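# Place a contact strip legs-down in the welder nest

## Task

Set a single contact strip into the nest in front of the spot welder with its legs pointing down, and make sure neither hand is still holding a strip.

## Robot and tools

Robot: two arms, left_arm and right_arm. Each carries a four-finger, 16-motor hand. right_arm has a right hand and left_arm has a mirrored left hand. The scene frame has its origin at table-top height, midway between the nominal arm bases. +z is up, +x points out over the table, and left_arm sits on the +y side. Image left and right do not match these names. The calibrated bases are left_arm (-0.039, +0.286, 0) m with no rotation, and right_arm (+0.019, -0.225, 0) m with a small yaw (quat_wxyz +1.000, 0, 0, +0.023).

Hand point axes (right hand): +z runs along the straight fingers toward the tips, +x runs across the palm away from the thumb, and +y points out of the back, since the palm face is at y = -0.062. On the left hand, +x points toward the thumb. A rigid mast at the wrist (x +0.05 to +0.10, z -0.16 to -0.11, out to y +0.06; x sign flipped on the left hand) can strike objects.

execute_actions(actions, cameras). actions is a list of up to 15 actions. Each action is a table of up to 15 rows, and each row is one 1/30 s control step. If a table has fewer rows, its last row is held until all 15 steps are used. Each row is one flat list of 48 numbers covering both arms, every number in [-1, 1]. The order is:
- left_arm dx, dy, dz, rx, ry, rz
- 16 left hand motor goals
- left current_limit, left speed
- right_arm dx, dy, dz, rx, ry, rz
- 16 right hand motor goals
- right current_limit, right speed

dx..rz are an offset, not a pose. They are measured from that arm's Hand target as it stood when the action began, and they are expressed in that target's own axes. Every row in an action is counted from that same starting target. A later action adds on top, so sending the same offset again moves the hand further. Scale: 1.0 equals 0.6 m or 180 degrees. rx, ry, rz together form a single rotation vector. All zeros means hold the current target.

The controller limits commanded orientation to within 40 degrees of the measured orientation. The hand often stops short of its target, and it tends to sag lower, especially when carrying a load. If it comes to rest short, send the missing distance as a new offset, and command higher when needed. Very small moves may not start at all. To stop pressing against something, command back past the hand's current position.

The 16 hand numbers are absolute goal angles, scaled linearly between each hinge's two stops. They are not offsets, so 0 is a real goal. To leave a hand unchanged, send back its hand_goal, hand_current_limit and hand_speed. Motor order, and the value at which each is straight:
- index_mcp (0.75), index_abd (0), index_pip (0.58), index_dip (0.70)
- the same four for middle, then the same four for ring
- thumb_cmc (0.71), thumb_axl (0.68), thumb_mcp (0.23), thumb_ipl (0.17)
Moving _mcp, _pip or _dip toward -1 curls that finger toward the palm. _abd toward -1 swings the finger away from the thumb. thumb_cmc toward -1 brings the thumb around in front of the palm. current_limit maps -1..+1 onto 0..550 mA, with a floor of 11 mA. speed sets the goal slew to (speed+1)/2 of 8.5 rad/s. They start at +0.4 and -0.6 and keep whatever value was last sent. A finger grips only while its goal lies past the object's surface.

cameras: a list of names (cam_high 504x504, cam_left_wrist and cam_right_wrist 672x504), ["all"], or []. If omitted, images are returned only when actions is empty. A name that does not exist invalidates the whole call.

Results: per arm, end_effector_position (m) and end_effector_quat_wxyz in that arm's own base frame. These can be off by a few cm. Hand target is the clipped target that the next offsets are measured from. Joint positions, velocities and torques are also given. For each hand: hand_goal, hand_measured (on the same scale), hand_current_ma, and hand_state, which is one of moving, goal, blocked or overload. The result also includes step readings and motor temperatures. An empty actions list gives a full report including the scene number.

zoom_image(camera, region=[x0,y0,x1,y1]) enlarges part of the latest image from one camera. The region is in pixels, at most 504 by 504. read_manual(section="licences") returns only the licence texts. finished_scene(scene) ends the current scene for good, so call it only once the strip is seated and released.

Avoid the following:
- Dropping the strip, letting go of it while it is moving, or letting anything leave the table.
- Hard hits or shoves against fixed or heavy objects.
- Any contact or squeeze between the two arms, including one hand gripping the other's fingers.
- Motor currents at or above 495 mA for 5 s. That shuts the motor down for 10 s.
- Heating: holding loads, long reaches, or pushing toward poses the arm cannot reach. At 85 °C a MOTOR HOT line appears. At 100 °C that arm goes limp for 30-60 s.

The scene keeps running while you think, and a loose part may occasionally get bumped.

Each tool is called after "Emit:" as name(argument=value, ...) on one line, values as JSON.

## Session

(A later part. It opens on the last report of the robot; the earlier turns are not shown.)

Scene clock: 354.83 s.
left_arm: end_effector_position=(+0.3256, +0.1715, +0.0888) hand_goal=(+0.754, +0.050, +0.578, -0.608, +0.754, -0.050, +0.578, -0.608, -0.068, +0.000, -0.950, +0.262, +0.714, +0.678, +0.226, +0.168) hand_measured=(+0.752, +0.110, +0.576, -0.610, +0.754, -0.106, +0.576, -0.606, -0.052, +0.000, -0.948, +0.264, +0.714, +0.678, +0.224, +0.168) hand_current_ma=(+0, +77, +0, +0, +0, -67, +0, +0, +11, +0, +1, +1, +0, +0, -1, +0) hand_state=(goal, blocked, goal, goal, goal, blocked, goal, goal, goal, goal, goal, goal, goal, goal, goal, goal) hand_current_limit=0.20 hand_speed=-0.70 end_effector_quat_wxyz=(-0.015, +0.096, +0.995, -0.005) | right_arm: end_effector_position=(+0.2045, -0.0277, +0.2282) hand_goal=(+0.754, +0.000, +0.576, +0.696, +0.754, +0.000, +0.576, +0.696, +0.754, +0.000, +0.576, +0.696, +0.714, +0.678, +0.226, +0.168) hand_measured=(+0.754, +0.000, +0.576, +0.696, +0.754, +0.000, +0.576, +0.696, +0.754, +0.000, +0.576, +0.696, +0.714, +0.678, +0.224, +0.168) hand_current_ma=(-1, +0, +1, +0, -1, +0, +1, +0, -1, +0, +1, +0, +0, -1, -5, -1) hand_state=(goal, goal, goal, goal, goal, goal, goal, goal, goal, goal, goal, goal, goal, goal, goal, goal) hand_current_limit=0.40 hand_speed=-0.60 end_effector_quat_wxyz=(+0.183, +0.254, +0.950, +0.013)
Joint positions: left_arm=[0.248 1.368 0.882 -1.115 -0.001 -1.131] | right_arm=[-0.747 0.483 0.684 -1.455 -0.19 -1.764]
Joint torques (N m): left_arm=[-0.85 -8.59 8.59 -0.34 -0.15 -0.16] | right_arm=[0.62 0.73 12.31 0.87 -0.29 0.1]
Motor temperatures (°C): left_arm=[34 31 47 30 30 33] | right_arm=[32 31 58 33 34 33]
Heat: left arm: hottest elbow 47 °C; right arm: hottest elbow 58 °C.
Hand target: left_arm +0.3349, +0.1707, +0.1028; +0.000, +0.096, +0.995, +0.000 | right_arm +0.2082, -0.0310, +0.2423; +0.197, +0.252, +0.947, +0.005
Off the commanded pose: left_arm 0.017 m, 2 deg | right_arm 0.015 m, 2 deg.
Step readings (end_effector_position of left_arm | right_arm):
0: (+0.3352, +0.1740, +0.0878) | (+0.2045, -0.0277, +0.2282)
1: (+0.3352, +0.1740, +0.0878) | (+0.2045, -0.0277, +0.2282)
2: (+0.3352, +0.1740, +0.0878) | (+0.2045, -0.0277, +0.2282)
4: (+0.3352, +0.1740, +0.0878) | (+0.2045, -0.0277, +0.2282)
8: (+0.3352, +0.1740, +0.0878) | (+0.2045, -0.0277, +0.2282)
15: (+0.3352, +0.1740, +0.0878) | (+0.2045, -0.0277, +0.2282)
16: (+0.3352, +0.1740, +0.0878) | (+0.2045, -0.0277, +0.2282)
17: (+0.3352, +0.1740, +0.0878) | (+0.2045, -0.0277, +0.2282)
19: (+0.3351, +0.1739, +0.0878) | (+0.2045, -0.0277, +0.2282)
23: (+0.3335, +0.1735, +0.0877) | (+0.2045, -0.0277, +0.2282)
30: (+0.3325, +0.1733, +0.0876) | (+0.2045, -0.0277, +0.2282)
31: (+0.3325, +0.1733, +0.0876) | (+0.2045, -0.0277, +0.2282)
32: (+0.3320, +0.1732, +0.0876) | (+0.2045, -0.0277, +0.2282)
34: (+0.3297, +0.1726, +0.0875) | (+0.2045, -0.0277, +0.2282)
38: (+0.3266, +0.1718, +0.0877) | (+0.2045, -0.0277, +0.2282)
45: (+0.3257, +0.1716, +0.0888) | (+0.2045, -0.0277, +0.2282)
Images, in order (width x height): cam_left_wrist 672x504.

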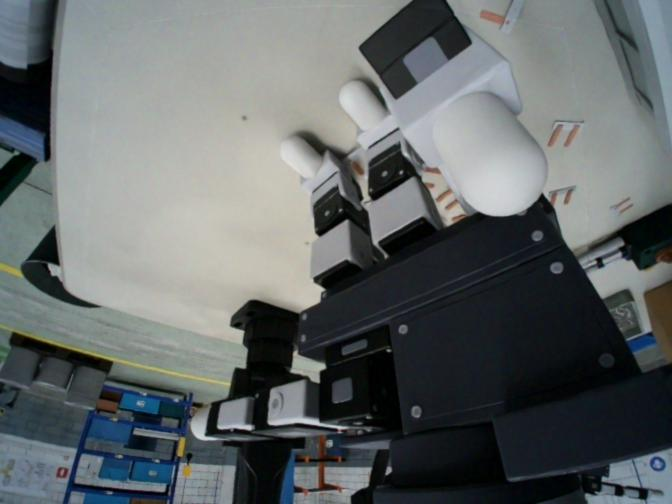

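Emit:
execute_actions(actions=[[[0,0,-0.0167,0,0,0,0.754,0.0,0.577,-0.609,0.754,0.0,0.577,-0.609,-0.068,0,-0.95,0.262,0.714,0.678,0.226,0.168,0.2,-0.7,0,0,0,0,0,0,0.754,0,0.576,0.696,0.754,0,0.576,0.696,0.754,0,0.576,0.696,0.714,0.678,0.226,0.168,0.4,-0.6]],[[0,0,-0.0333,0,0,0,0.754,0.0,0.577,-0.609,0.754,0.0,0.577,-0.609,-0.068,0,-0.95,0.262,0.714,0.678,0.226,0.168,0.2,-0.7,0,0,0,0,0,0,0.754,0,0.576,0.696,0.754,0,0.576,0.696,0.754,0,0.576,0.696,0.714,0.678,0.226,0.168,0.4,-0.6]]], cameras=["cam_left_wrist"])

Emit:
zoom_image(camera="cam_left_wrist", region=[310, 110, 410, 190])

Scene clock: 364.20 s.
left_arm: end_effector_position=(+0.3150, +0.1688, +0.1102) hand_goal=(+0.754, +0.000, +0.578, -0.608, +0.754, +0.000, +0.578, -0.608, -0.068, +0.000, -0.950, +0.262, +0.714, +0.678, +0.226, +0.168) hand_measured=(+0.752, +0.108, +0.576, -0.610, +0.754, -0.100, +0.576, -0.606, -0.052, +0.000, -0.948, +0.264, +0.714, +0.678, +0.224, +0.168) hand_current_ma=(+0, +204, +0, +0, +0, -178, +0, +0, +11, +0, +1, +1, +0, +0, -1, +0) hand_state=(goal, blocked, goal, goal, goal, blocked, goal, goal, goal, goal, goal, goal, goal, goal, goal, goal) hand_current_limit=0.20 hand_speed=-0.70 end_effector_quat_wxyz=(-0.026, +0.096, +0.995, -0.008) | right_arm: end_effector_position=(+0.2045, -0.0277, +0.2282) hand_goal=(+0.754, +0.000, +0.576, +0.696, +0.754, +0.000, +0.576, +0.696, +0.754, +0.000, +0.576, +0.696, +0.714, +0.678, +0.226, +0.168) hand_measured=(+0.754, +0.000, +0.576, +0.696, +0.754, +0.000, +0.576, +0.696, +0.754, +0.000, +0.576, +0.696, +0.714, +0.678, +0.224, +0.168) hand_current_ma=(-1, +0, +1, +0, -1, +0, +1, +0, -1, +0, +1, +0, +0, -1, -5, -1) hand_state=(goal, goal, goal, goal, goal, goal, goal, goal, goal, goal, goal, goal, goal, goal, goal, goal) hand_current_limit=0.40 hand_speed=-0.60 end_effector_quat_wxyz=(+0.183, +0.254, +0.950, +0.013)
Joint positions: left_arm=[0.248 1.326 0.905 -1.203 -0.001 -1.131] | right_arm=[-0.747 0.483 0.684 -1.455 -0.19 -1.764]
Joint torques (N m): left_arm=[-0.85 -7.88 11.04 -0.39 -0.15 -0.16] | right_arm=[-0.91 0.97 12.44 0.81 -0.31 0.09]
Motor temperatures (°C): left_arm=[34 31 48 30 30 33] | right_arm=[32 31 58 33 34 33]
Heat: left arm: hottest elbow 48 °C; right arm: hottest elbow 58 °C.
Hand target: left_arm +0.3347, +0.1706, +0.1327; +0.000, +0.096, +0.995, +0.000 | right_arm +0.2082, -0.0310, +0.2423; +0.197, +0.252, +0.947, +0.005
Off the commanded pose: left_arm 0.030 m, 3 deg | right_arm 0.015 m, 2 deg.
Step readings (end_effector_position of left_arm | right_arm):
0: (+0.3255, +0.1715, +0.0888) | (+0.2045, -0.0277, +0.2282)
1: (+0.3255, +0.1715, +0.0888) | (+0.2045, -0.0277, +0.2282)
2: (+0.3251, +0.1714, +0.0890) | (+0.2045, -0.0277, +0.2282)
4: (+0.3229, +0.1709, +0.0897) | (+0.2045, -0.0277, +0.2282)
8: (+0.3202, +0.1702, +0.0923) | (+0.2045, -0.0277, +0.2282)
15: (+0.3191, +0.1699, +0.0937) | (+0.2045, -0.0277, +0.2282)
16: (+0.3190, +0.1699, +0.0937) | (+0.2045, -0.0277, +0.2282)
17: (+0.3179, +0.1696, +0.0938) | (+0.2045, -0.0277, +0.2282)
19: (+0.3148, +0.1688, +0.0953) | (+0.2045, -0.0277, +0.2282)
23: (+0.3124, +0.1682, +0.1027) | (+0.2045, -0.0277, +0.2282)
30: (+0.3154, +0.1690, +0.1103) | (+0.2045, -0.0277, +0.2282)
Images, in order (width x height): cam_left_wrist 672x504.

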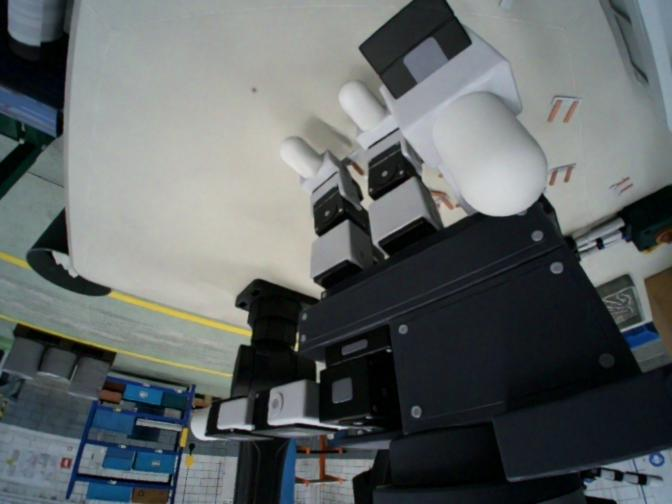

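Scaled by 5.040 from the camera's 672x504 image, which has a finer 960x720 frame.

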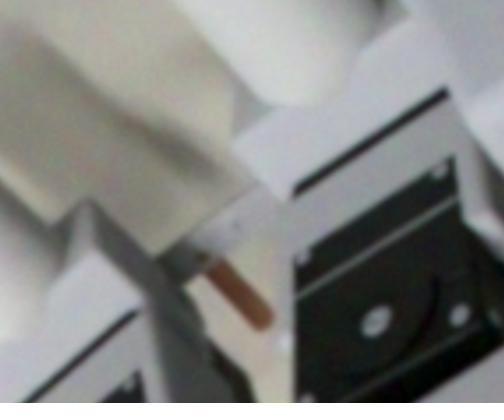

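Emit:
execute_actions(actions=[[[0,0,-0.07,0,0,0,0.754,0.02,0.577,-0.609,0.754,-0.02,0.577,-0.609,-0.068,0,-0.95,0.262,0.714,0.678,0.226,0.168,0.2,-0.7,0,0,0,0,0,0,0.754,0,0.576,0.696,0.754,0,0.576,0.696,0.754,0,0.576,0.696,0.714,0.678,0.226,0.168,0.4,-0.6]],[[0,0,-0.08,0,0,0,0.754,0.02,0.577,-0.609,0.754,-0.02,0.577,-0.609,-0.068,0,-0.95,0.262,0.714,0.678,0.226,0.168,0.2,-0.7,0,0,0,0,0,0,0.754,0,0.576,0.696,0.754,0,0.576,0.696,0.754,0,0.576,0.696,0.714,0.678,0.226,0.168,0.4,-0.6]]], cameras=["cam_high","cam_left_wrist"])

Emit:
zoom_image(camera="cam_left_wrist", region=[310, 110, 410, 190])

Scene clock: 377.77 s.
left_arm: end_effector_position=(+0.3193, +0.1699, +0.2008) hand_goal=(+0.754, +0.020, +0.578, -0.608, +0.754, -0.020, +0.578, -0.608, -0.068, +0.000, -0.950, +0.262, +0.714, +0.678, +0.226, +0.168) hand_measured=(+0.752, +0.108, +0.576, -0.610, +0.754, -0.100, +0.576, -0.606, -0.052, +0.000, -0.948, +0.264, +0.714, +0.678, +0.224, +0.168) hand_current_ma=(+0, +146, +0, +0, +0, -123, +0, +0, +11, +0, +1, +1, +0, +0, -1, +0) hand_state=(goal, blocked, goal, goal, goal, blocked, goal, goal, goal, goal, goal, goal, goal, goal, goal, goal) hand_current_limit=0.20 hand_speed=-0.70 end_effector_quat_wxyz=(-0.022, +0.096, +0.995, -0.007) | right_arm: end_effector_position=(+0.2045, -0.0277, +0.2282) hand_goal=(+0.754, +0.000, +0.576, +0.696, +0.754, +0.000, +0.576, +0.696, +0.754, +0.000, +0.576, +0.696, +0.714, +0.678, +0.226, +0.168) hand_measured=(+0.754, +0.000, +0.576, +0.696, +0.754, +0.000, +0.576, +0.696, +0.754, +0.000, +0.576, +0.696, +0.714, +0.678, +0.224, +0.168) hand_current_ma=(-1, +0, +1, +0, -1, +0, +1, +0, -1, +0, +1, +0, +0, -1, -5, -1) hand_state=(goal, goal, goal, goal, goal, goal, goal, goal, goal, goal, goal, goal, goal, goal, goal, goal) hand_current_limit=0.40 hand_speed=-0.60 end_effector_quat_wxyz=(+0.183, +0.254, +0.950, +0.013)
Joint positions: left_arm=[0.248 1.26 1.093 -1.452 -0.001 -1.131] | right_arm=[-0.747 0.483 0.684 -1.455 -0.19 -1.764]
Joint torques (N m): left_arm=[-0.85 -7.06 11.82 -0.36 -0.16 -0.16] | right_arm=[-0.38 0.38 12.49 0.61 -0.26 0.11]
Motor temperatures (°C): left_arm=[34 31 49 30 30 33] | right_arm=[32 31 58 33 34 33]
Heat: left arm: hottest elbow 49 °C; right arm: hottest elbow 58 °C.
Hand target: left_arm +0.3348, +0.1706, +0.2228; +0.000, +0.096, +0.995, +0.000 | right_arm +0.2082, -0.0310, +0.2423; +0.197, +0.252, +0.947, +0.005
Off the commanded pose: left_arm 0.027 m, 3 deg | right_arm 0.015 m, 2 deg.
Step readings (end_effector_position of left_arm | right_arm):
0: (+0.3150, +0.1688, +0.1102) | (+0.2045, -0.0277, +0.2282)
1: (+0.3150, +0.1688, +0.1104) | (+0.2045, -0.0277, +0.2282)
2: (+0.3136, +0.1685, +0.1114) | (+0.2045, -0.0277, +0.2282)
4: (+0.3119, +0.1681, +0.1173) | (+0.2045, -0.0277, +0.2282)
8: (+0.3143, +0.1687, +0.1385) | (+0.2045, -0.0277, +0.2282)
15: (+0.3189, +0.1698, +0.1546) | (+0.2045, -0.0277, +0.2282)
16: (+0.3182, +0.1697, +0.1546) | (+0.2045, -0.0277, +0.2282)
17: (+0.3164, +0.1692, +0.1558) | (+0.2045, -0.0277, +0.2282)
19: (+0.3140, +0.1686, +0.1627) | (+0.2045, -0.0277, +0.2282)
23: (+0.3173, +0.1694, +0.1849) | (+0.2045, -0.0277, +0.2282)
30: (+0.3205, +0.1702, +0.2008) | (+0.2045, -0.0277, +0.2282)
Images, in order (width x height): cam_high 504x504, cam_left_wrist 672x504.

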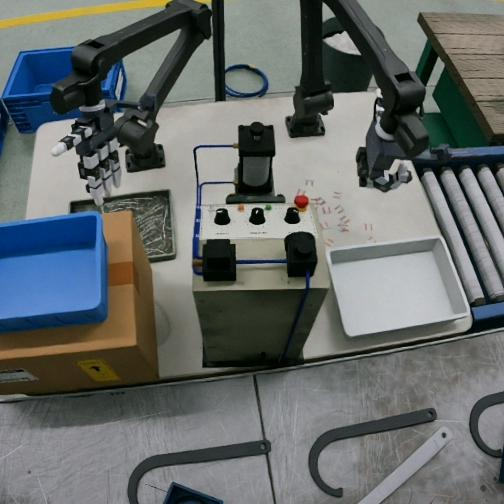

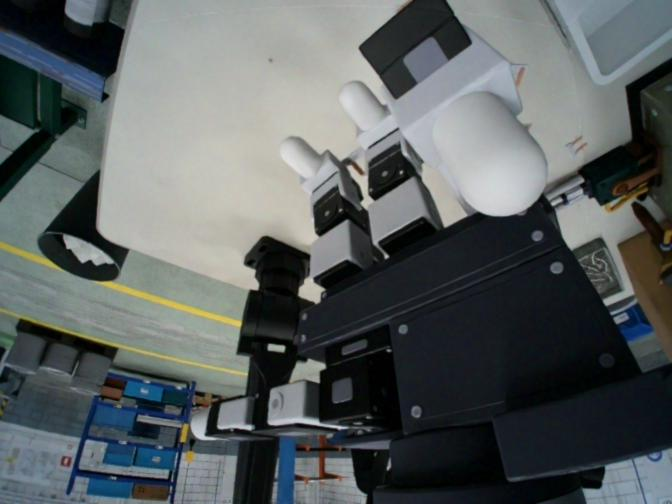

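Scaled by 5.040 from the camera's 672x504 image, which has a finer 960x720 frame.

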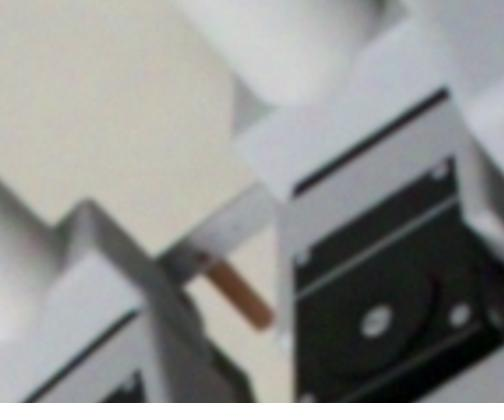

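Emit:
execute_actions(actions=[[[-0.0315,-0.1623,0,0,0,0.1097,0.754,0.02,0.61,-0.609,0.754,-0.02,0.61,-0.609,-0.068,0,-0.95,0.262,0.714,0.678,0.226,0.168,0.2,-0.7,0,0,0,0,0,0,0.754,0,0.576,0.696,0.754,0,0.576,0.696,0.754,0,0.576,0.696,0.714,0.678,0.226,0.168,0.4,-0.6]],[[-0.0845,-0.1421,0,0,0,0.1097,0.754,0.02,0.65,-0.609,0.754,-0.02,0.65,-0.609,-0.068,0,-0.95,0.262,0.714,0.678,0.226,0.168,0.2,-0.7,0,0,0,0,0,0,0.754,0,0.576,0.696,0.754,0,0.576,0.696,0.754,0,0.576,0.696,0.714,0.678,0.226,0.168,0.4,-0.6]]], cameras=["cam_high","cam_left_wrist"])

Emit:
zoom_image(camera="cam_left_wrist", region=[310, 110, 410, 190])

Scene clock: 402.30 s.
left_arm: end_effector_position=(+0.3331, -0.0246, +0.2180) hand_goal=(+0.754, +0.020, +0.650, -0.608, +0.754, -0.020, +0.650, -0.608, -0.068, +0.000, -0.950, +0.262, +0.714, +0.678, +0.226, +0.168) hand_measured=(+0.752, +0.108, +0.648, -0.610, +0.752, -0.100, +0.646, -0.606, -0.054, +0.000, -0.948, +0.264, +0.714, +0.678, +0.224, +0.168) hand_current_ma=(+0, +146, +0, +0, +0, -123, -1, +0, +9, +0, +1, +1, +0, +0, -1, +0) hand_state=(goal, blocked, goal, goal, goal, blocked, goal, goal, goal, goal, goal, goal, goal, goal, goal, goal) hand_current_limit=0.20 hand_speed=-0.70 end_effector_quat_wxyz=(-0.003, +0.422, +0.906, -0.001) | right_arm: end_effector_position=(+0.2045, -0.0277, +0.2282) hand_goal=(+0.754, +0.000, +0.576, +0.696, +0.754, +0.000, +0.576, +0.696, +0.754, +0.000, +0.576, +0.696, +0.714, +0.678, +0.226, +0.168) hand_measured=(+0.754, +0.000, +0.576, +0.696, +0.754, +0.000, +0.576, +0.696, +0.754, +0.000, +0.576, +0.696, +0.714, +0.678, +0.224, +0.168) hand_current_ma=(-1, +0, +1, +0, -1, +0, +1, +0, -1, +0, +1, +0, +0, -1, -5, -1) hand_state=(goal, goal, goal, goal, goal, goal, goal, goal, goal, goal, goal, goal, goal, goal, goal, goal) hand_current_limit=0.40 hand_speed=-0.60 end_effector_quat_wxyz=(+0.183, +0.254, +0.950, +0.013)
Joint positions: left_arm=[-0.327 1.125 1.032 -1.483 0.001 -1.026] | right_arm=[-0.747 0.483 0.684 -1.455 -0.19 -1.764]
Joint torques (N m): left_arm=[-0.85 -5.36 8.5 -0.1 -0.28 -0.07] | right_arm=[0.26 0.32 12.3 0.66 -0.32 0.11]
Motor temperatures (°C): left_arm=[34 31 52 30 30 33] | right_arm=[32 31 58 33 34 33]
Heat: left arm: hottest elbow 52 °C; right arm: hottest elbow 58 °C.
Hand target: left_arm +0.3347, -0.0278, +0.2226; +0.000, +0.427, +0.904, +0.000 | right_arm +0.2082, -0.0310, +0.2423; +0.197, +0.252, +0.947, +0.005
Off the commanded pose: left_arm 0.006 m, 1 deg | right_arm 0.015 m, 2 deg.
Step readings (end_effector_position of left_arm | right_arm):
0: (+0.3193, +0.1699, +0.2008) | (+0.2045, -0.0277, +0.2282)
1: (+0.3193, +0.1698, +0.2008) | (+0.2045, -0.0277, +0.2282)
2: (+0.3204, +0.1676, +0.2015) | (+0.2045, -0.0277, +0.2282)
4: (+0.3252, +0.1522, +0.2042) | (+0.2045, -0.0277, +0.2282)
8: (+0.3332, +0.0963, +0.2144) | (+0.2045, -0.0277, +0.2282)
15: (+0.3347, +0.0741, +0.2232) | (+0.2045, -0.0277, +0.2282)
16: (+0.3349, +0.0739, +0.2231) | (+0.2045, -0.0277, +0.2282)
17: (+0.3352, +0.0714, +0.2229) | (+0.2045, -0.0277, +0.2282)
19: (+0.3359, +0.0541, +0.2208) | (+0.2045, -0.0277, +0.2282)
23: (+0.3337, -0.0039, +0.2170) | (+0.2045, -0.0277, +0.2282)
30: (+0.3331, -0.0247, +0.2180) | (+0.2045, -0.0277, +0.2282)
Images, in order (width x height): cam_high 504x504, cam_left_wrist 672x504.

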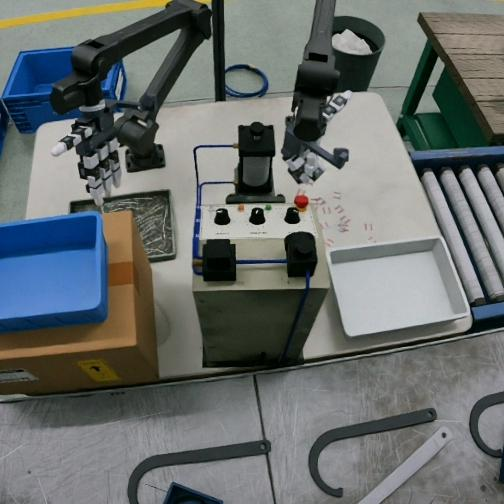

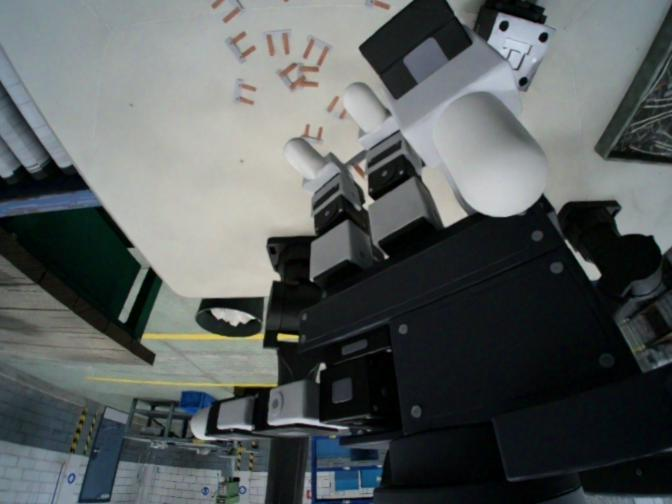

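Scaled by 5.040 from the camera's 672x504 image, which has a finer 960x720 frame.

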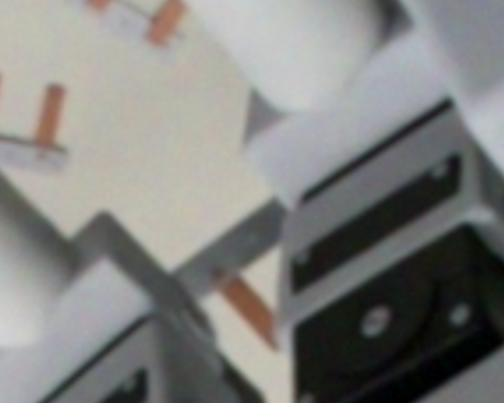

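Emit:
execute_actions(actions=[[[-0.1276,-0.1052,0,0,0,0.1097,0.754,0.02,0.69,-0.609,0.754,-0.02,0.69,-0.609,-0.068,0,-0.95,0.262,0.714,0.678,0.226,0.168,0.2,-0.7,0,0,0,0,0,0,0.754,0,0.576,0.696,0.754,0,0.576,0.696,0.754,0,0.576,0.696,0.714,0.678,0.226,0.168,0.4,-0.6]],[[-0.1556,-0.0559,0,0,0,0.1097,0.754,0.02,0.723,-0.609,0.754,-0.02,0.723,-0.609,-0.068,0,-0.95,0.262,0.714,0.678,0.226,0.168,0.2,-0.7,0,0,0,0,0,0,0.754,0,0.576,0.696,0.754,0,0.576,0.696,0.754,0,0.576,0.696,0.714,0.678,0.226,0.168,0.4,-0.6]]], cameras=["cam_high","cam_left_wrist"])

Emit:
zoom_image(camera="cam_left_wrist", region=[310, 110, 410, 190])

Scene clock: 413.87 s.
left_arm: end_effector_position=(+0.3169, -0.2125, +0.1997) hand_goal=(+0.754, +0.020, +0.724, -0.608, +0.754, -0.020, +0.724, -0.608, -0.068, +0.000, -0.950, +0.262, +0.714, +0.678, +0.226, +0.168) hand_measured=(+0.752, +0.108, +0.720, -0.610, +0.752, -0.100, +0.720, -0.606, -0.054, +0.000, -0.948, +0.264, +0.714, +0.678, +0.224, +0.168) hand_current_ma=(+0, +146, -1, +0, -1, -123, -2, +0, +9, +0, +1, +1, +0, +0, -1, +0) hand_state=(goal, blocked, goal, goal, goal, blocked, goal, goal, goal, goal, goal, goal, goal, goal, goal, goal) hand_current_limit=0.20 hand_speed=-0.70 end_effector_quat_wxyz=(-0.031, +0.705, +0.709, +0.001) | right_arm: end_effector_position=(+0.2045, -0.0277, +0.2282) hand_goal=(+0.754, +0.000, +0.576, +0.696, +0.754, +0.000, +0.576, +0.696, +0.754, +0.000, +0.576, +0.696, +0.714, +0.678, +0.226, +0.168) hand_measured=(+0.754, +0.000, +0.576, +0.696, +0.754, +0.000, +0.576, +0.696, +0.754, +0.000, +0.576, +0.696, +0.714, +0.678, +0.224, +0.168) hand_current_ma=(-1, +0, +1, +0, -1, +0, +1, +0, -1, +0, +1, +0, +0, -1, -5, -1) hand_state=(goal, goal, goal, goal, goal, goal, goal, goal, goal, goal, goal, goal, goal, goal, goal, goal) hand_current_limit=0.40 hand_speed=-0.60 end_effector_quat_wxyz=(+0.183, +0.254, +0.950, +0.013)
Joint positions: left_arm=[-0.792 1.257 1.093 -1.469 -0.001 -0.798] | right_arm=[-0.747 0.483 0.684 -1.455 -0.19 -1.764]
Joint torques (N m): left_arm=[0.26 -6.53 12.14 0.35 -0.26 0.05] | right_arm=[-0.56 0.44 12.38 0.62 -0.29 0.11]
Motor temperatures (°C): left_arm=[34 31 51 30 30 33] | right_arm=[32 31 58 33 34 33]
Heat: left arm: hottest elbow 51 °C; right arm: hottest elbow 58 °C.
Hand target: left_arm +0.3346, -0.2262, +0.2224; +0.000, +0.707, +0.707, +0.000 | right_arm +0.2082, -0.0310, +0.2423; +0.197, +0.252, +0.947, +0.005
Off the commanded pose: left_arm 0.032 m, 4 deg | right_arm 0.015 m, 2 deg.
Step readings (end_effector_position of left_arm | right_arm):
0: (+0.3331, -0.0246, +0.2180) | (+0.2045, -0.0277, +0.2282)
1: (+0.3331, -0.0249, +0.2180) | (+0.2045, -0.0277, +0.2282)
2: (+0.3334, -0.0276, +0.2183) | (+0.2045, -0.0277, +0.2282)
4: (+0.3328, -0.0455, +0.2184) | (+0.2045, -0.0277, +0.2282)
8: (+0.3230, -0.1009, +0.2163) | (+0.2045, -0.0277, +0.2282)
15: (+0.3214, -0.1177, +0.2069) | (+0.2045, -0.0277, +0.2282)
16: (+0.3216, -0.1180, +0.2061) | (+0.2045, -0.0277, +0.2282)
17: (+0.3216, -0.1207, +0.2052) | (+0.2045, -0.0277, +0.2282)
19: (+0.3200, -0.1356, +0.2040) | (+0.2045, -0.0277, +0.2282)
23: (+0.3111, -0.1875, +0.2012) | (+0.2045, -0.0277, +0.2282)
30: (+0.3156, -0.2102, +0.1987) | (+0.2045, -0.0277, +0.2282)
Images, in order (width x height): cam_high 504x504, cam_left_wrist 672x504.

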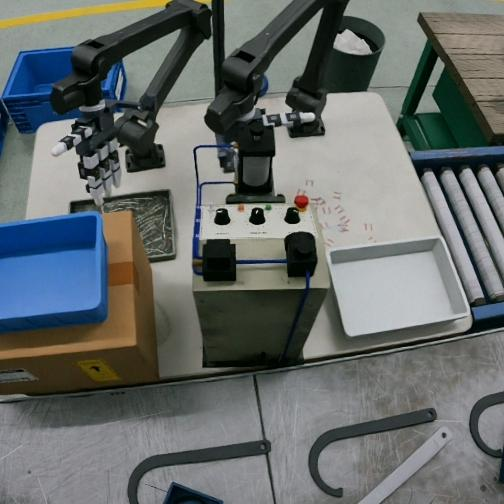

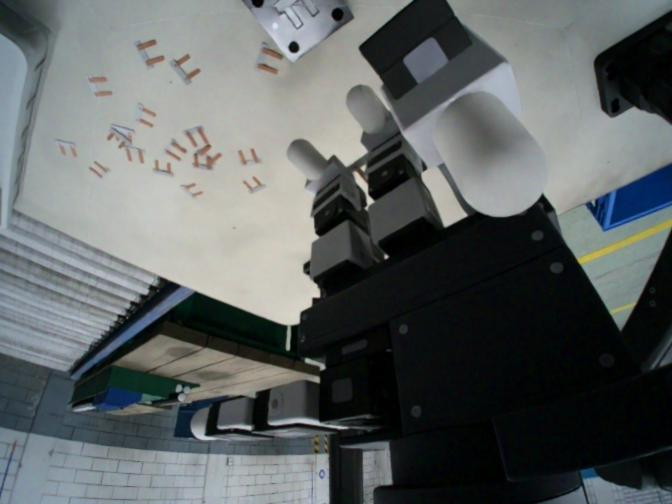

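Scaled by 5.040 from the camera's 672x504 image, which has a finer 960x720 frame.

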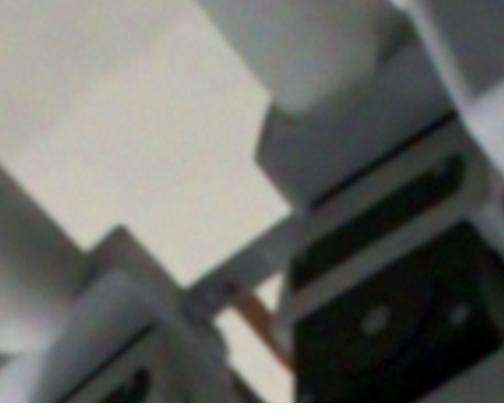

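Emit:
execute_actions(actions=[[[0,0,-0.02,0,0,0,0.754,0.02,0.757,-0.609,0.754,-0.02,0.757,-0.609,-0.068,0,-0.95,0.262,0.714,0.678,0.226,0.168,0.2,-0.7,0,0,0,0,0,0,0.754,0,0.576,0.696,0.754,0,0.576,0.696,0.754,0,0.576,0.696,0.714,0.678,0.226,0.168,0.4,-0.6]],[[0,0,0,-0.0555,0,0,0.754,0.02,0.795,-0.609,0.754,-0.02,0.795,-0.609,-0.068,0,-0.95,0.262,0.714,0.678,0.226,0.168,0.2,-0.7,0,0,0,0,0,0,0.754,0,0.576,0.696,0.754,0,0.576,0.696,0.754,0,0.576,0.696,0.714,0.678,0.226,0.168,0.4,-0.6]],[[0,0,0,-0.0555,0,0,0.754,0.02,0.835,-0.609,0.754,-0.02,0.835,-0.609,-0.068,0,-0.95,0.262,0.714,0.678,0.226,0.168,0.2,-0.7,0,0,0,0,0,0,0.754,0,0.576,0.696,0.754,0,0.576,0.696,0.754,0,0.576,0.696,0.714,0.678,0.226,0.168,0.4,-0.6]],[[0,0,0,0,0,0,0.754,0.02,0.869,-0.609,0.754,-0.02,0.869,-0.609,-0.068,0,-0.95,0.262,0.714,0.678,0.226,0.168,0.2,-0.7,0,0,0,0,0,0,0.754,0,0.576,0.696,0.754,0,0.576,0.696,0.754,0,0.576,0.696,0.714,0.678,0.226,0.168,0.4,-0.6]]], cameras=["cam_high","cam_left_wrist"])

Emit:
zoom_image(camera="cam_left_wrist", region=[310, 110, 410, 190])

Emit:
zoom_image(camera="cam_left_wrist", region=[200, 0, 400, 150])

Scene clock: 431.73 s.
left_arm: end_effector_position=(+0.3370, -0.2236, +0.2301) hand_goal=(+0.754, +0.020, +0.870, -0.608, +0.754, -0.020, +0.870, -0.608, -0.068, +0.000, -0.950, +0.262, +0.714, +0.678, +0.226, +0.168) hand_measured=(+0.754, +0.108, +0.864, -0.610, +0.754, -0.100, +0.864, -0.606, -0.054, +0.000, -0.948, +0.264, +0.714, +0.678, +0.224, +0.168) hand_current_ma=(+0, +146, -2, +0, +0, -123, -3, +0, +9, +0, +0, +1, +0, +0, -1, +0) hand_state=(goal, blocked, goal, goal, goal, blocked, goal, goal, goal, goal, goal, goal, goal, goal, goal, goal) hand_current_limit=0.20 hand_speed=-0.70 end_effector_quat_wxyz=(+0.110, +0.699, +0.696, +0.124) | right_arm: end_effector_position=(+0.2045, -0.0277, +0.2282) hand_goal=(+0.754, +0.000, +0.576, +0.696, +0.754, +0.000, +0.576, +0.696, +0.754, +0.000, +0.576, +0.696, +0.714, +0.678, +0.226, +0.168) hand_measured=(+0.754, +0.000, +0.576, +0.696, +0.754, +0.000, +0.576, +0.696, +0.754, +0.000, +0.576, +0.696, +0.714, +0.678, +0.224, +0.168) hand_current_ma=(-1, +0, +1, +0, -1, +0, +1, +0, -1, +0, +1, +0, +0, -1, -5, -1) hand_state=(goal, goal, goal, goal, goal, goal, goal, goal, goal, goal, goal, goal, goal, goal, goal, goal) hand_current_limit=0.40 hand_speed=-0.60 end_effector_quat_wxyz=(+0.183, +0.254, +0.950, +0.013)
Joint positions: left_arm=[-0.893 1.148 0.976 -1.201 -0.27 -0.861] | right_arm=[-0.747 0.483 0.684 -1.455 -0.19 -1.764]
Joint torques (N m): left_arm=[-1.03 -6.95 7.57 1.11 -0.58 -0.18] | right_arm=[-0.21 0.38 12.3 0.69 -0.29 0.08]
Motor temperatures (°C): left_arm=[34 31 52 30 30 33] | right_arm=[32 31 58 33 34 33]
Heat: left arm: hottest elbow 52 °C; right arm: hottest elbow 58 °C.
Hand target: left_arm +0.3346, -0.2262, +0.2344; +0.123, +0.696, +0.696, +0.123 | right_arm +0.2082, -0.0310, +0.2423; +0.197, +0.252, +0.947, +0.005
Off the commanded pose: left_arm 0.006 m, 1 deg | right_arm 0.015 m, 2 deg.
Step readings (end_effector_position of left_arm | right_arm):
0: (+0.3170, -0.2126, +0.1997) | (+0.2045, -0.0277, +0.2282)
1: (+0.3170, -0.2126, +0.1997) | (+0.2045, -0.0277, +0.2282)
2: (+0.3172, -0.2128, +0.2002) | (+0.2045, -0.0277, +0.2282)
4: (+0.3180, -0.2137, +0.2023) | (+0.2045, -0.0277, +0.2282)
8: (+0.3205, -0.2162, +0.2092) | (+0.2045, -0.0277, +0.2282)
15: (+0.3212, -0.2169, +0.2117) | (+0.2045, -0.0277, +0.2282)
16: (+0.3213, -0.2167, +0.2118) | (+0.2045, -0.0277, +0.2282)
17: (+0.3246, -0.2153, +0.2138) | (+0.2045, -0.0277, +0.2282)
19: (+0.3336, -0.2167, +0.2201) | (+0.2045, -0.0277, +0.2282)
23: (+0.3384, -0.2220, +0.2310) | (+0.2045, -0.0277, +0.2282)
30: (+0.3363, -0.2235, +0.2335) | (+0.2045, -0.0277, +0.2282)
31: (+0.3365, -0.2231, +0.2332) | (+0.2045, -0.0277, +0.2282)
32: (+0.3387, -0.2221, +0.2337) | (+0.2045, -0.0277, +0.2282)
34: (+0.3417, -0.2204, +0.2333) | (+0.2045, -0.0277, +0.2282)
38: (+0.3362, -0.2208, +0.2284) | (+0.2045, -0.0277, +0.2282)
45: (+0.3367, -0.2240, +0.2306) | (+0.2045, -0.0277, +0.2282)
46: (+0.3369, -0.2241, +0.2307) | (+0.2045, -0.0277, +0.2282)
47: (+0.3370, -0.2241, +0.2307) | (+0.2045, -0.0277, +0.2282)
49: (+0.3370, -0.2240, +0.2305) | (+0.2045, -0.0277, +0.2282)
53: (+0.3369, -0.2237, +0.2300) | (+0.2045, -0.0277, +0.2282)
60: (+0.3370, -0.2236, +0.2301) | (+0.2045, -0.0277, +0.2282)
Images, in order (width x height): cam_high 504x504, cam_left_wrist 672x504.

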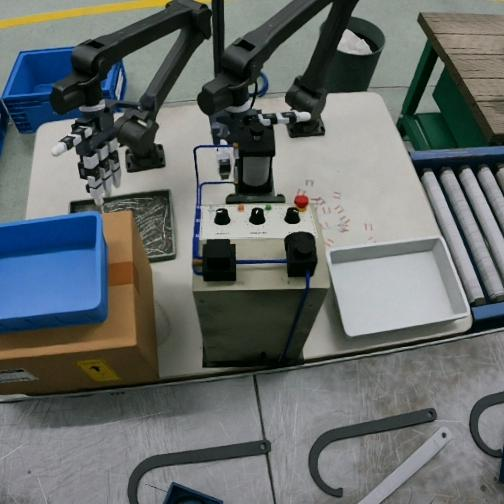

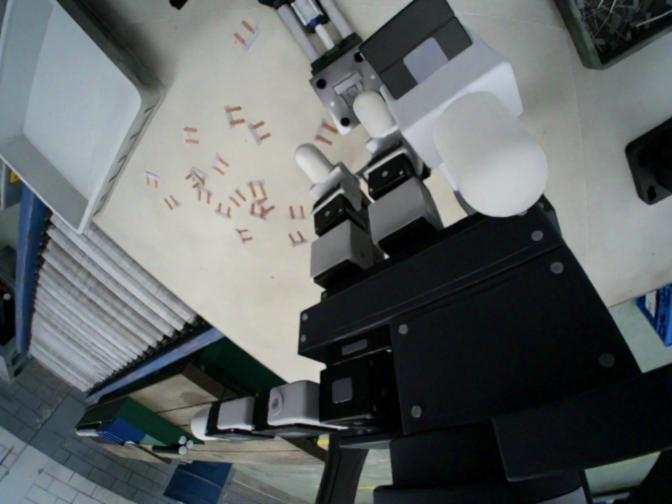

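Scaled by 5.040 from the camera's 672x504 image, which has a finer 960x720 frame.

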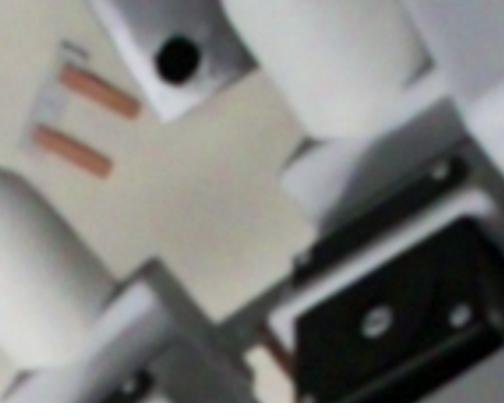

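Scaled by 2.520 from the camera's 672x504 image, which has a finer 960x720 frame.

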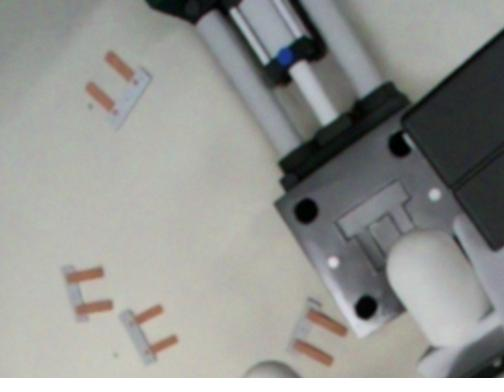

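Emit:
zoom_image(camera="cam_left_wrist", region=[305, 50, 405, 150])

Scaled by 5.040 from the camera's 672x504 image, which has a finer 960x720 frame.

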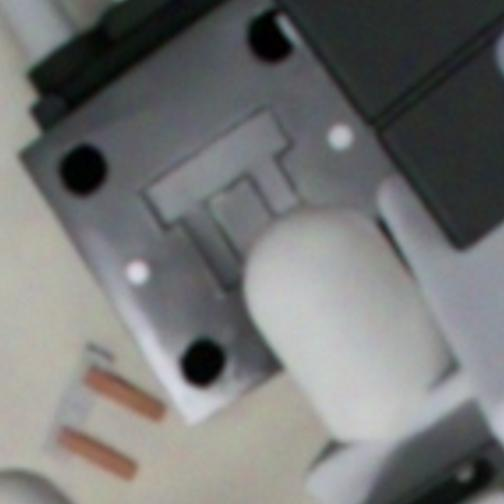

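Emit:
zoom_image(camera="cam_left_wrist", region=[340, 150, 380, 190])

Scaled by 12.600 from the camera's 672x504 image, which has a finer 960x720 frame.

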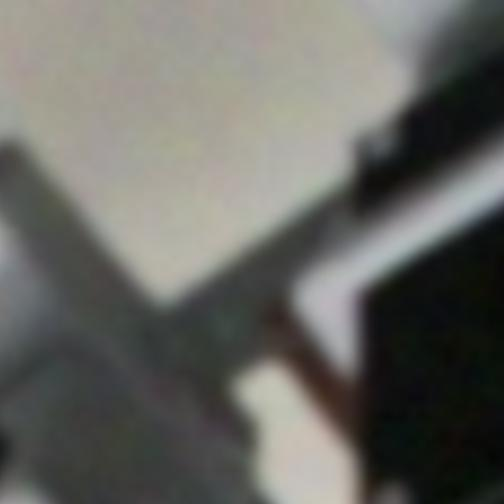

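Emit:
execute_actions(actions=[[[-0.0217,-0.0151,0.0708,0,-0.0095,0.0261,0.754,0.02,0.869,-0.609,0.754,-0.02,0.869,-0.609,-0.068,0,-0.95,0.262,0.714,0.678,0.226,0.168,0.2,-0.7,0,0,0,0,0,0,0.754,0,0.576,0.696,0.754,0,0.576,0.696,0.754,0,0.576,0.696,0.714,0.678,0.226,0.168,0.4,-0.6]],[[0,0,0,0,0,0,0.754,0.02,0.869,-0.609,0.754,-0.02,0.869,-0.609,-0.068,0,-0.95,0.262,0.714,0.678,0.226,0.168,0.2,-0.7,0,0,0,0,0,0,0.754,0,0.576,0.696,0.754,0,0.576,0.696,0.754,0,0.576,0.696,0.714,0.678,0.226,0.168,0.4,-0.6]]], cameras=["cam_high","cam_left_wrist"])

Emit:
zoom_image(camera="cam_left_wrist", region=[310, 60, 410, 160])

Scene clock: 510.17 s.
left_arm: end_effector_position=(+0.3394, -0.2356, +0.1913) hand_goal=(+0.754, +0.020, +0.870, -0.608, +0.754, -0.020, +0.870, -0.608, -0.068, +0.000, -0.950, +0.262, +0.714, +0.678, +0.226, +0.168) hand_measured=(+0.754, +0.108, +0.864, -0.610, +0.754, -0.100, +0.864, -0.606, -0.054, +0.000, -0.948, +0.264, +0.714, +0.678, +0.224, +0.168) hand_current_ma=(+0, +146, -2, +0, +0, -123, -3, +0, +9, +0, +0, +1, +0, +0, -1, +0) hand_state=(goal, blocked, goal, goal, goal, blocked, goal, goal, goal, goal, goal, goal, goal, goal, goal, goal) hand_current_limit=0.20 hand_speed=-0.70 end_effector_quat_wxyz=(+0.123, +0.722, +0.670, +0.118) | right_arm: end_effector_position=(+0.2045, -0.0277, +0.2282) hand_goal=(+0.754, +0.000, +0.576, +0.696, +0.754, +0.000, +0.576, +0.696, +0.754, +0.000, +0.576, +0.696, +0.714, +0.678, +0.226, +0.168) hand_measured=(+0.754, +0.000, +0.576, +0.696, +0.754, +0.000, +0.576, +0.696, +0.754, +0.000, +0.576, +0.696, +0.714, +0.678, +0.224, +0.168) hand_current_ma=(-1, +0, +1, +0, -1, +0, +1, +0, -1, +0, +1, +0, +0, -1, -5, -1) hand_state=(goal, goal, goal, goal, goal, goal, goal, goal, goal, goal, goal, goal, goal, goal, goal, goal) hand_current_limit=0.40 hand_speed=-0.60 end_effector_quat_wxyz=(+0.183, +0.254, +0.950, +0.013)
Joint positions: left_arm=[-0.893 1.167 0.882 -1.051 -0.252 -0.789] | right_arm=[-0.747 0.483 0.684 -1.455 -0.19 -1.764]
Joint torques (N m): left_arm=[-0.38 -6.01 7.64 1.21 -0.4 0.08] | right_arm=[-0.09 0.32 12.38 0.77 -0.28 0.09]
Motor temperatures (°C): left_arm=[34 31 49 30 30 33] | right_arm=[32 31 58 33 34 33]
Heat: left arm: hottest elbow 49 °C; right arm: hottest elbow 58 °C.
Hand target: left_arm +0.3406, -0.2392, +0.1914; +0.128, +0.726, +0.665, +0.118 | right_arm +0.2082, -0.0310, +0.2423; +0.197, +0.252, +0.947, +0.005
Off the commanded pose: left_arm 0.004 m, 1 deg | right_arm 0.015 m, 2 deg.
Step readings (end_effector_position of left_arm | right_arm):
0: (+0.3370, -0.2236, +0.2301) | (+0.2045, -0.0277, +0.2282)
1: (+0.3370, -0.2237, +0.2300) | (+0.2045, -0.0277, +0.2282)
2: (+0.3376, -0.2246, +0.2283) | (+0.2045, -0.0277, +0.2282)
4: (+0.3385, -0.2278, +0.2208) | (+0.2045, -0.0277, +0.2282)
8: (+0.3362, -0.2288, +0.1982) | (+0.2045, -0.0277, +0.2282)
15: (+0.3387, -0.2339, +0.1908) | (+0.2045, -0.0277, +0.2282)
16: (+0.3389, -0.2344, +0.1910) | (+0.2045, -0.0277, +0.2282)
17: (+0.3391, -0.2346, +0.1910) | (+0.2045, -0.0277, +0.2282)
19: (+0.3393, -0.2350, +0.1912) | (+0.2045, -0.0277, +0.2282)
23: (+0.3394, -0.2354, +0.1912) | (+0.2045, -0.0277, +0.2282)
30: (+0.3394, -0.2356, +0.1913) | (+0.2045, -0.0277, +0.2282)
Images, in order (width x height): cam_high 504x504, cam_left_wrist 672x504.

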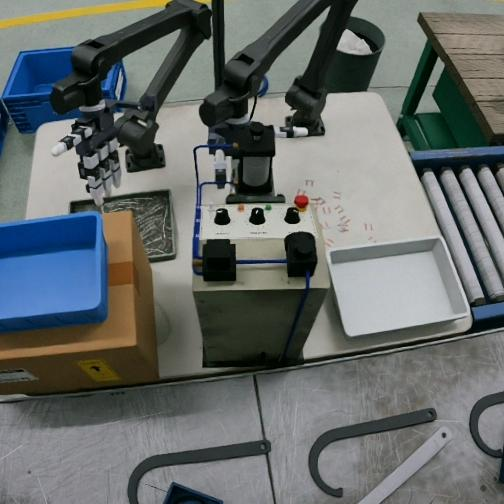

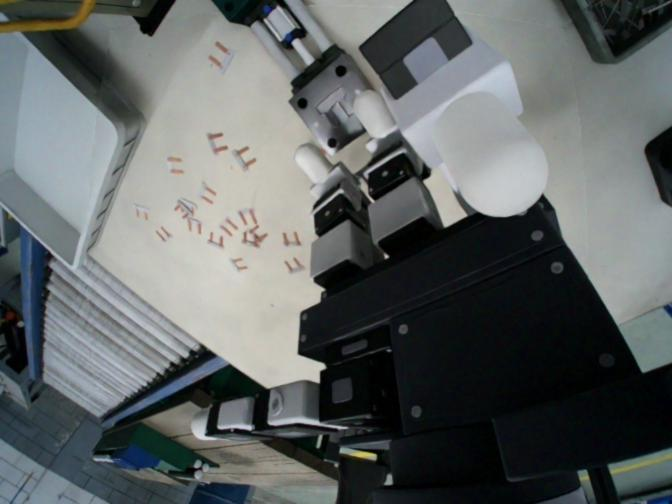

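Scaled by 5.040 from the camera's 672x504 image, which has a finer 960x720 frame.

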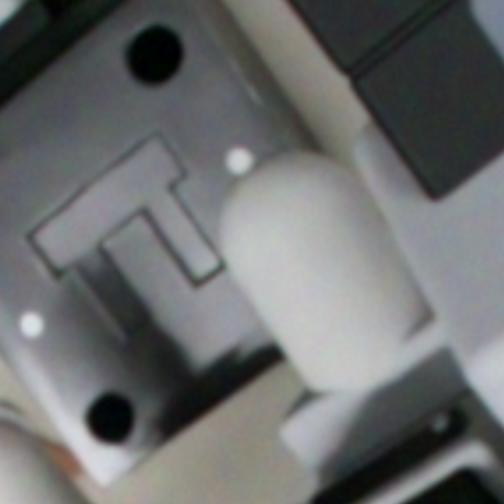

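Emit:
execute_actions(actions=[[[0.002,0.0423,0.0345,0,0,0,0.754,0.02,0.869,-0.609,0.754,-0.02,0.869,-0.609,-0.068,0,-0.95,0.262,0.714,0.678,0.226,0.168,0.2,-0.7,0,0,0,0,0,0,0.754,0,0.576,0.696,0.754,0,0.576,0.696,0.754,0,0.576,0.696,0.714,0.678,0.226,0.168,0.4,-0.6]],[[0,0,0,0,0,0,0.754,0.02,0.869,-0.609,0.754,-0.02,0.869,-0.609,-0.068,0,-0.95,0.262,0.714,0.678,0.226,0.168,0.2,-0.7,0,0,0,0,0,0,0.754,0,0.576,0.696,0.754,0,0.576,0.696,0.754,0,0.576,0.696,0.714,0.678,0.226,0.168,0.4,-0.6]]], cameras=["cam_left_wrist"])

Emit:
zoom_image(camera="cam_left_wrist", region=[290, 90, 390, 190])

Scene clock: 544.33 s.
left_arm: end_effector_position=(+0.3625, -0.2351, +0.1695) hand_goal=(+0.754, +0.020, +0.870, -0.608, +0.754, -0.020, +0.870, -0.608, -0.068, +0.000, -0.950, +0.262, +0.714, +0.678, +0.226, +0.168) hand_measured=(+0.754, +0.108, +0.864, -0.610, +0.754, -0.100, +0.864, -0.606, -0.054, +0.000, -0.948, +0.264, +0.714, +0.678, +0.224, +0.168) hand_current_ma=(+0, +146, -2, +0, +0, -123, -2, +0, +9, +0, +0, +1, +0, +0, -1, +0) hand_state=(goal, blocked, goal, goal, goal, blocked, goal, goal, goal, goal, goal, goal, goal, goal, goal, goal) hand_current_limit=0.20 hand_speed=-0.70 end_effector_quat_wxyz=(+0.111, +0.728, +0.667, +0.117) | right_arm: end_effector_position=(+0.2045, -0.0277, +0.2282) hand_goal=(+0.754, +0.000, +0.576, +0.696, +0.754, +0.000, +0.576, +0.696, +0.754, +0.000, +0.576, +0.696, +0.714, +0.678, +0.226, +0.168) hand_measured=(+0.754, +0.000, +0.576, +0.696, +0.754, +0.000, +0.576, +0.696, +0.754, +0.000, +0.576, +0.696, +0.714, +0.678, +0.224, +0.168) hand_current_ma=(-1, +0, +1, +0, -1, +0, +1, +0, -1, +0, +1, +0, +0, -1, -5, -1) hand_state=(goal, goal, goal, goal, goal, goal, goal, goal, goal, goal, goal, goal, goal, goal, goal, goal) hand_current_limit=0.40 hand_speed=-0.60 end_effector_quat_wxyz=(+0.183, +0.254, +0.950, +0.013)
Joint positions: left_arm=[-0.835 1.234 0.882 -0.992 -0.235 -0.721] | right_arm=[-0.747 0.483 0.684 -1.455 -0.19 -1.764]
Joint torques (N m): left_arm=[0.38 -6.83 9.24 1.24 -0.38 0.08] | right_arm=[-0.5 0.44 12.42 0.72 -0.36 0.1]
Motor temperatures (°C): left_arm=[34 31 49 30 30 33] | right_arm=[32 31 58 33 34 33]
Heat: left arm: hottest elbow 49 °C; right arm: hottest elbow 58 °C.
Hand target: left_arm +0.3715, -0.2407, +0.1806; +0.128, +0.726, +0.665, +0.118 | right_arm +0.2082, -0.0310, +0.2423; +0.197, +0.252, +0.947, +0.005
Off the commanded pose: left_arm 0.015 m, 2 deg | right_arm 0.015 m, 2 deg.
Step readings (end_effector_position of left_arm | right_arm):
0: (+0.3394, -0.2356, +0.1913) | (+0.2045, -0.0277, +0.2282)
1: (+0.3394, -0.2357, +0.1913) | (+0.2045, -0.0277, +0.2282)
2: (+0.3401, -0.2366, +0.1910) | (+0.2045, -0.0277, +0.2282)
4: (+0.3441, -0.2390, +0.1887) | (+0.2045, -0.0277, +0.2282)
8: (+0.3567, -0.2355, +0.1771) | (+0.2045, -0.0277, +0.2282)
15: (+0.3623, -0.2342, +0.1694) | (+0.2045, -0.0277, +0.2282)
16: (+0.3624, -0.2345, +0.1695) | (+0.2045, -0.0277, +0.2282)
17: (+0.3625, -0.2347, +0.1695) | (+0.2045, -0.0277, +0.2282)
19: (+0.3625, -0.2348, +0.1695) | (+0.2045, -0.0277, +0.2282)
23: (+0.3625, -0.2350, +0.1695) | (+0.2045, -0.0277, +0.2282)
30: (+0.3625, -0.2351, +0.1695) | (+0.2045, -0.0277, +0.2282)
Images, in order (width x height): cam_left_wrist 672x504.

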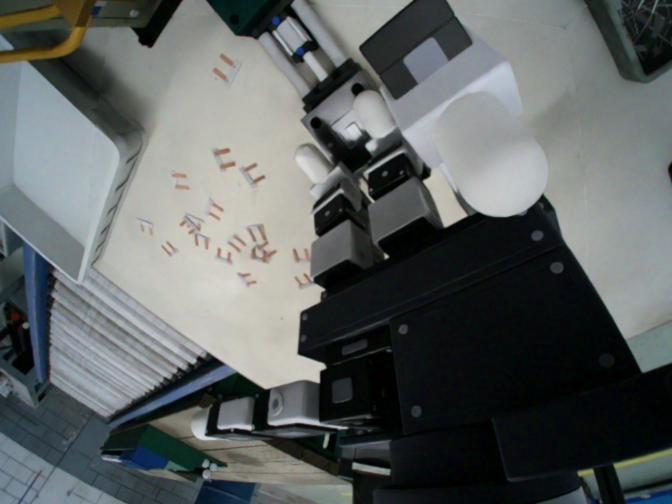

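Scaled by 5.040 from the camera's 672x504 image, which has a finer 960x720 frame.

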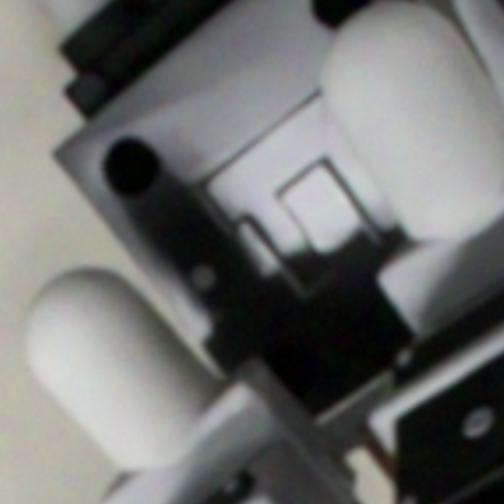

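Emit:
zoom_image(camera="cam_left_wrist", region=[345, 155, 380, 190])

Emit:
zoom_image(camera="cam_left_wrist", region=[320, 105, 370, 155])

Scaled by 14.400 from the camera's 672x504 image, which has a finer 960x720 frame.

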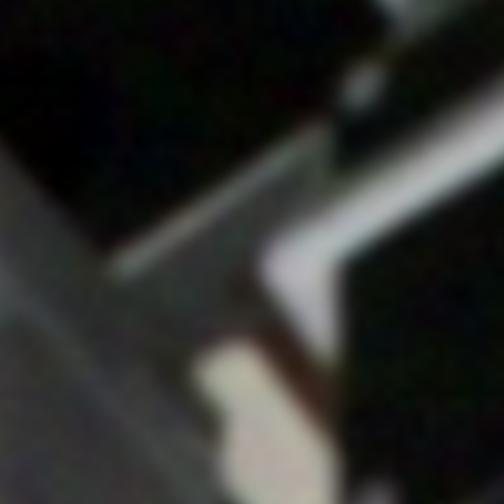

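Scaled by 10.080 from the camera's 672x504 image, which has a finer 960x720 frame.

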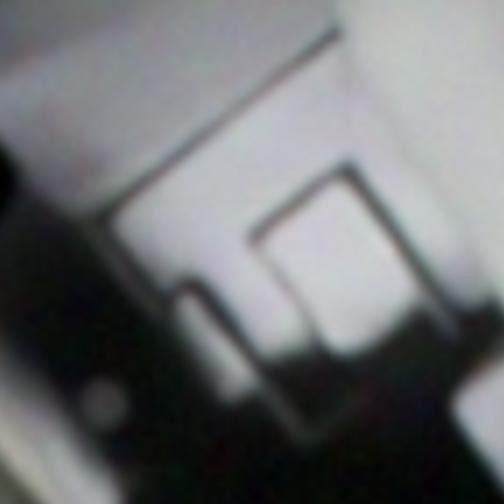

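Emit:
execute_actions(actions=[[[0,0.0519,0.0189,0,0,0,0.754,0.02,0.869,-0.609,0.754,-0.02,0.869,-0.609,-0.068,0,-0.95,0.262,0.714,0.678,0.226,0.168,0.2,-0.7,0,0,0,0,0,0,0.754,0,0.576,0.696,0.754,0,0.576,0.696,0.754,0,0.576,0.696,0.714,0.678,0.226,0.168,0.4,-0.6]],[[0,0,0,0,0,0,0.754,0.02,0.869,-0.609,0.754,-0.02,0.869,-0.609,-0.068,0,-0.95,0.262,0.714,0.678,0.226,0.168,0.2,-0.7,0,0,0,0,0,0,0.754,0,0.576,0.696,0.754,0,0.576,0.696,0.754,0,0.576,0.696,0.714,0.678,0.226,0.168,0.4,-0.6]]], cameras=["cam_high","cam_left_wrist"])

Emit:
zoom_image(camera="cam_left_wrist", region=[320, 130, 380, 190])

Emit:
zoom_image(camera="cam_high", region=[180, 60, 320, 200])

Scene clock: 627.13 s.
left_arm: end_effector_position=(+0.3845, -0.2282, +0.1538) hand_goal=(+0.754, +0.020, +0.870, -0.608, +0.754, -0.020, +0.870, -0.608, -0.068, +0.000, -0.950, +0.262, +0.714, +0.678, +0.226, +0.168) hand_measured=(+0.754, +0.108, +0.864, -0.610, +0.754, -0.100, +0.864, -0.610, -0.054, +0.000, -0.948, +0.264, +0.714, +0.678, +0.224, +0.168) hand_current_ma=(+0, +146, -2, +0, +0, -123, -2, +0, +9, +0, +0, +1, +0, +0, -1, +0) hand_state=(goal, blocked, goal, goal, goal, blocked, goal, goal, goal, goal, goal, goal, goal, goal, goal, goal) hand_current_limit=0.20 hand_speed=-0.70 end_effector_quat_wxyz=(+0.095, +0.730, +0.667, +0.115) | right_arm: end_effector_position=(+0.2045, -0.0277, +0.2282) hand_goal=(+0.754, +0.000, +0.576, +0.696, +0.754, +0.000, +0.576, +0.696, +0.754, +0.000, +0.576, +0.696, +0.714, +0.678, +0.226, +0.168) hand_measured=(+0.754, +0.000, +0.576, +0.696, +0.754, +0.000, +0.576, +0.696, +0.754, +0.000, +0.576, +0.696, +0.714, +0.678, +0.224, +0.168) hand_current_ma=(-1, +0, +1, +0, -1, +0, +1, +0, -1, +0, +1, +0, +0, -1, -5, -1) hand_state=(goal, goal, goal, goal, goal, goal, goal, goal, goal, goal, goal, goal, goal, goal, goal, goal) hand_current_limit=0.40 hand_speed=-0.60 end_effector_quat_wxyz=(+0.183, +0.254, +0.950, +0.013)
Joint positions: left_arm=[-0.774 1.293 0.898 -0.97 -0.219 -0.661] | right_arm=[-0.747 0.483 0.684 -1.455 -0.19 -1.764]
Joint torques (N m): left_arm=[0.26 -7.24 12.1 1.16 -0.36 0.07] | right_arm=[-0.21 0.38 12.44 0.91 -0.3 0.1]
Motor temperatures (°C): left_arm=[34 31 50 30 30 33] | right_arm=[32 31 59 33 34 33]
Heat: left arm: hottest elbow 50 °C; right arm: hottest elbow 59 °C.
Hand target: left_arm +0.4045, -0.2436, +0.1807; +0.128, +0.726, +0.665, +0.118 | right_arm +0.2082, -0.0310, +0.2423; +0.197, +0.252, +0.947, +0.005
Off the commanded pose: left_arm 0.037 m, 4 deg | right_arm 0.015 m, 2 deg.
Step readings (end_effector_position of left_arm | right_arm):
0: (+0.3625, -0.2351, +0.1695) | (+0.2045, -0.0277, +0.2282)
1: (+0.3625, -0.2351, +0.1695) | (+0.2045, -0.0277, +0.2282)
2: (+0.3634, -0.2350, +0.1692) | (+0.2045, -0.0277, +0.2282)
4: (+0.3665, -0.2345, +0.1664) | (+0.2045, -0.0277, +0.2282)
8: (+0.3779, -0.2271, +0.1558) | (+0.2045, -0.0277, +0.2282)
15: (+0.3835, -0.2265, +0.1523) | (+0.2045, -0.0277, +0.2282)
16: (+0.3838, -0.2270, +0.1528) | (+0.2045, -0.0277, +0.2282)
17: (+0.3842, -0.2274, +0.1533) | (+0.2045, -0.0277, +0.2282)
19: (+0.3845, -0.2279, +0.1539) | (+0.2045, -0.0277, +0.2282)
23: (+0.3845, -0.2281, +0.1539) | (+0.2045, -0.0277, +0.2282)
30: (+0.3845, -0.2282, +0.1538) | (+0.2045, -0.0277, +0.2282)
Images, in order (width x height): cam_high 504x504, cam_left_wrist 672x504.

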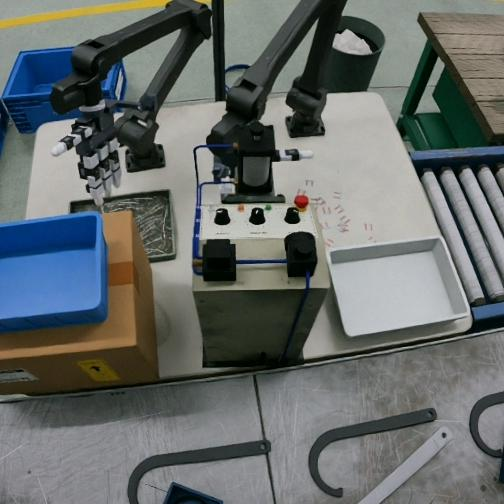

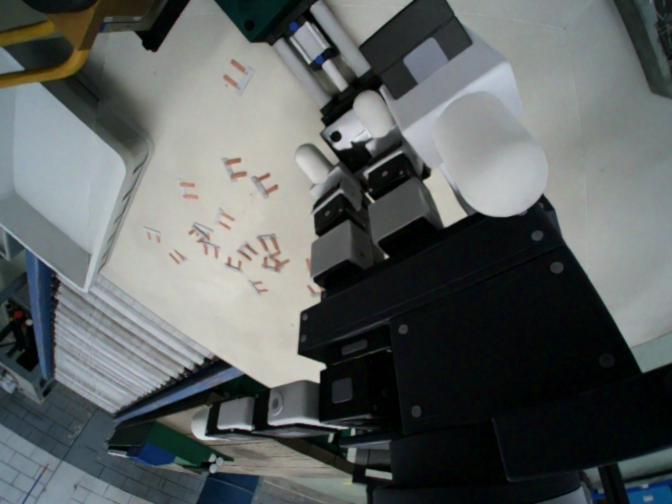

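Scaled by 8.400 from the camera's 672x504 image, which has a finer 960x720 frame.

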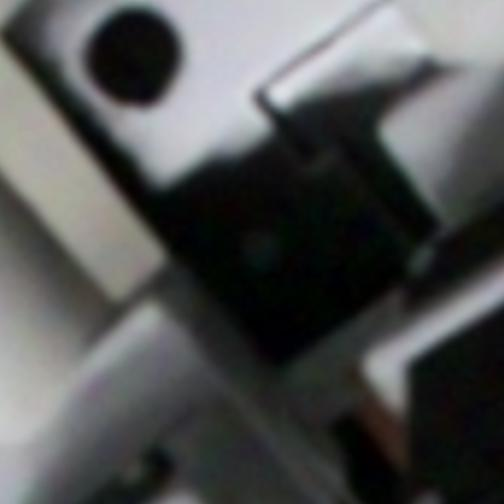

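Scaled by 3.600 from the camera's 504x504 image, which has a finer 720x720 frame.

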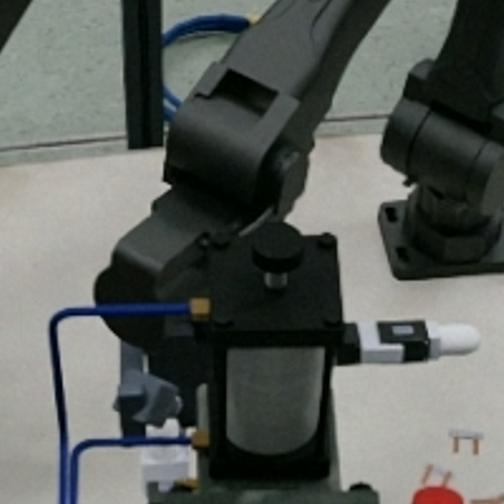

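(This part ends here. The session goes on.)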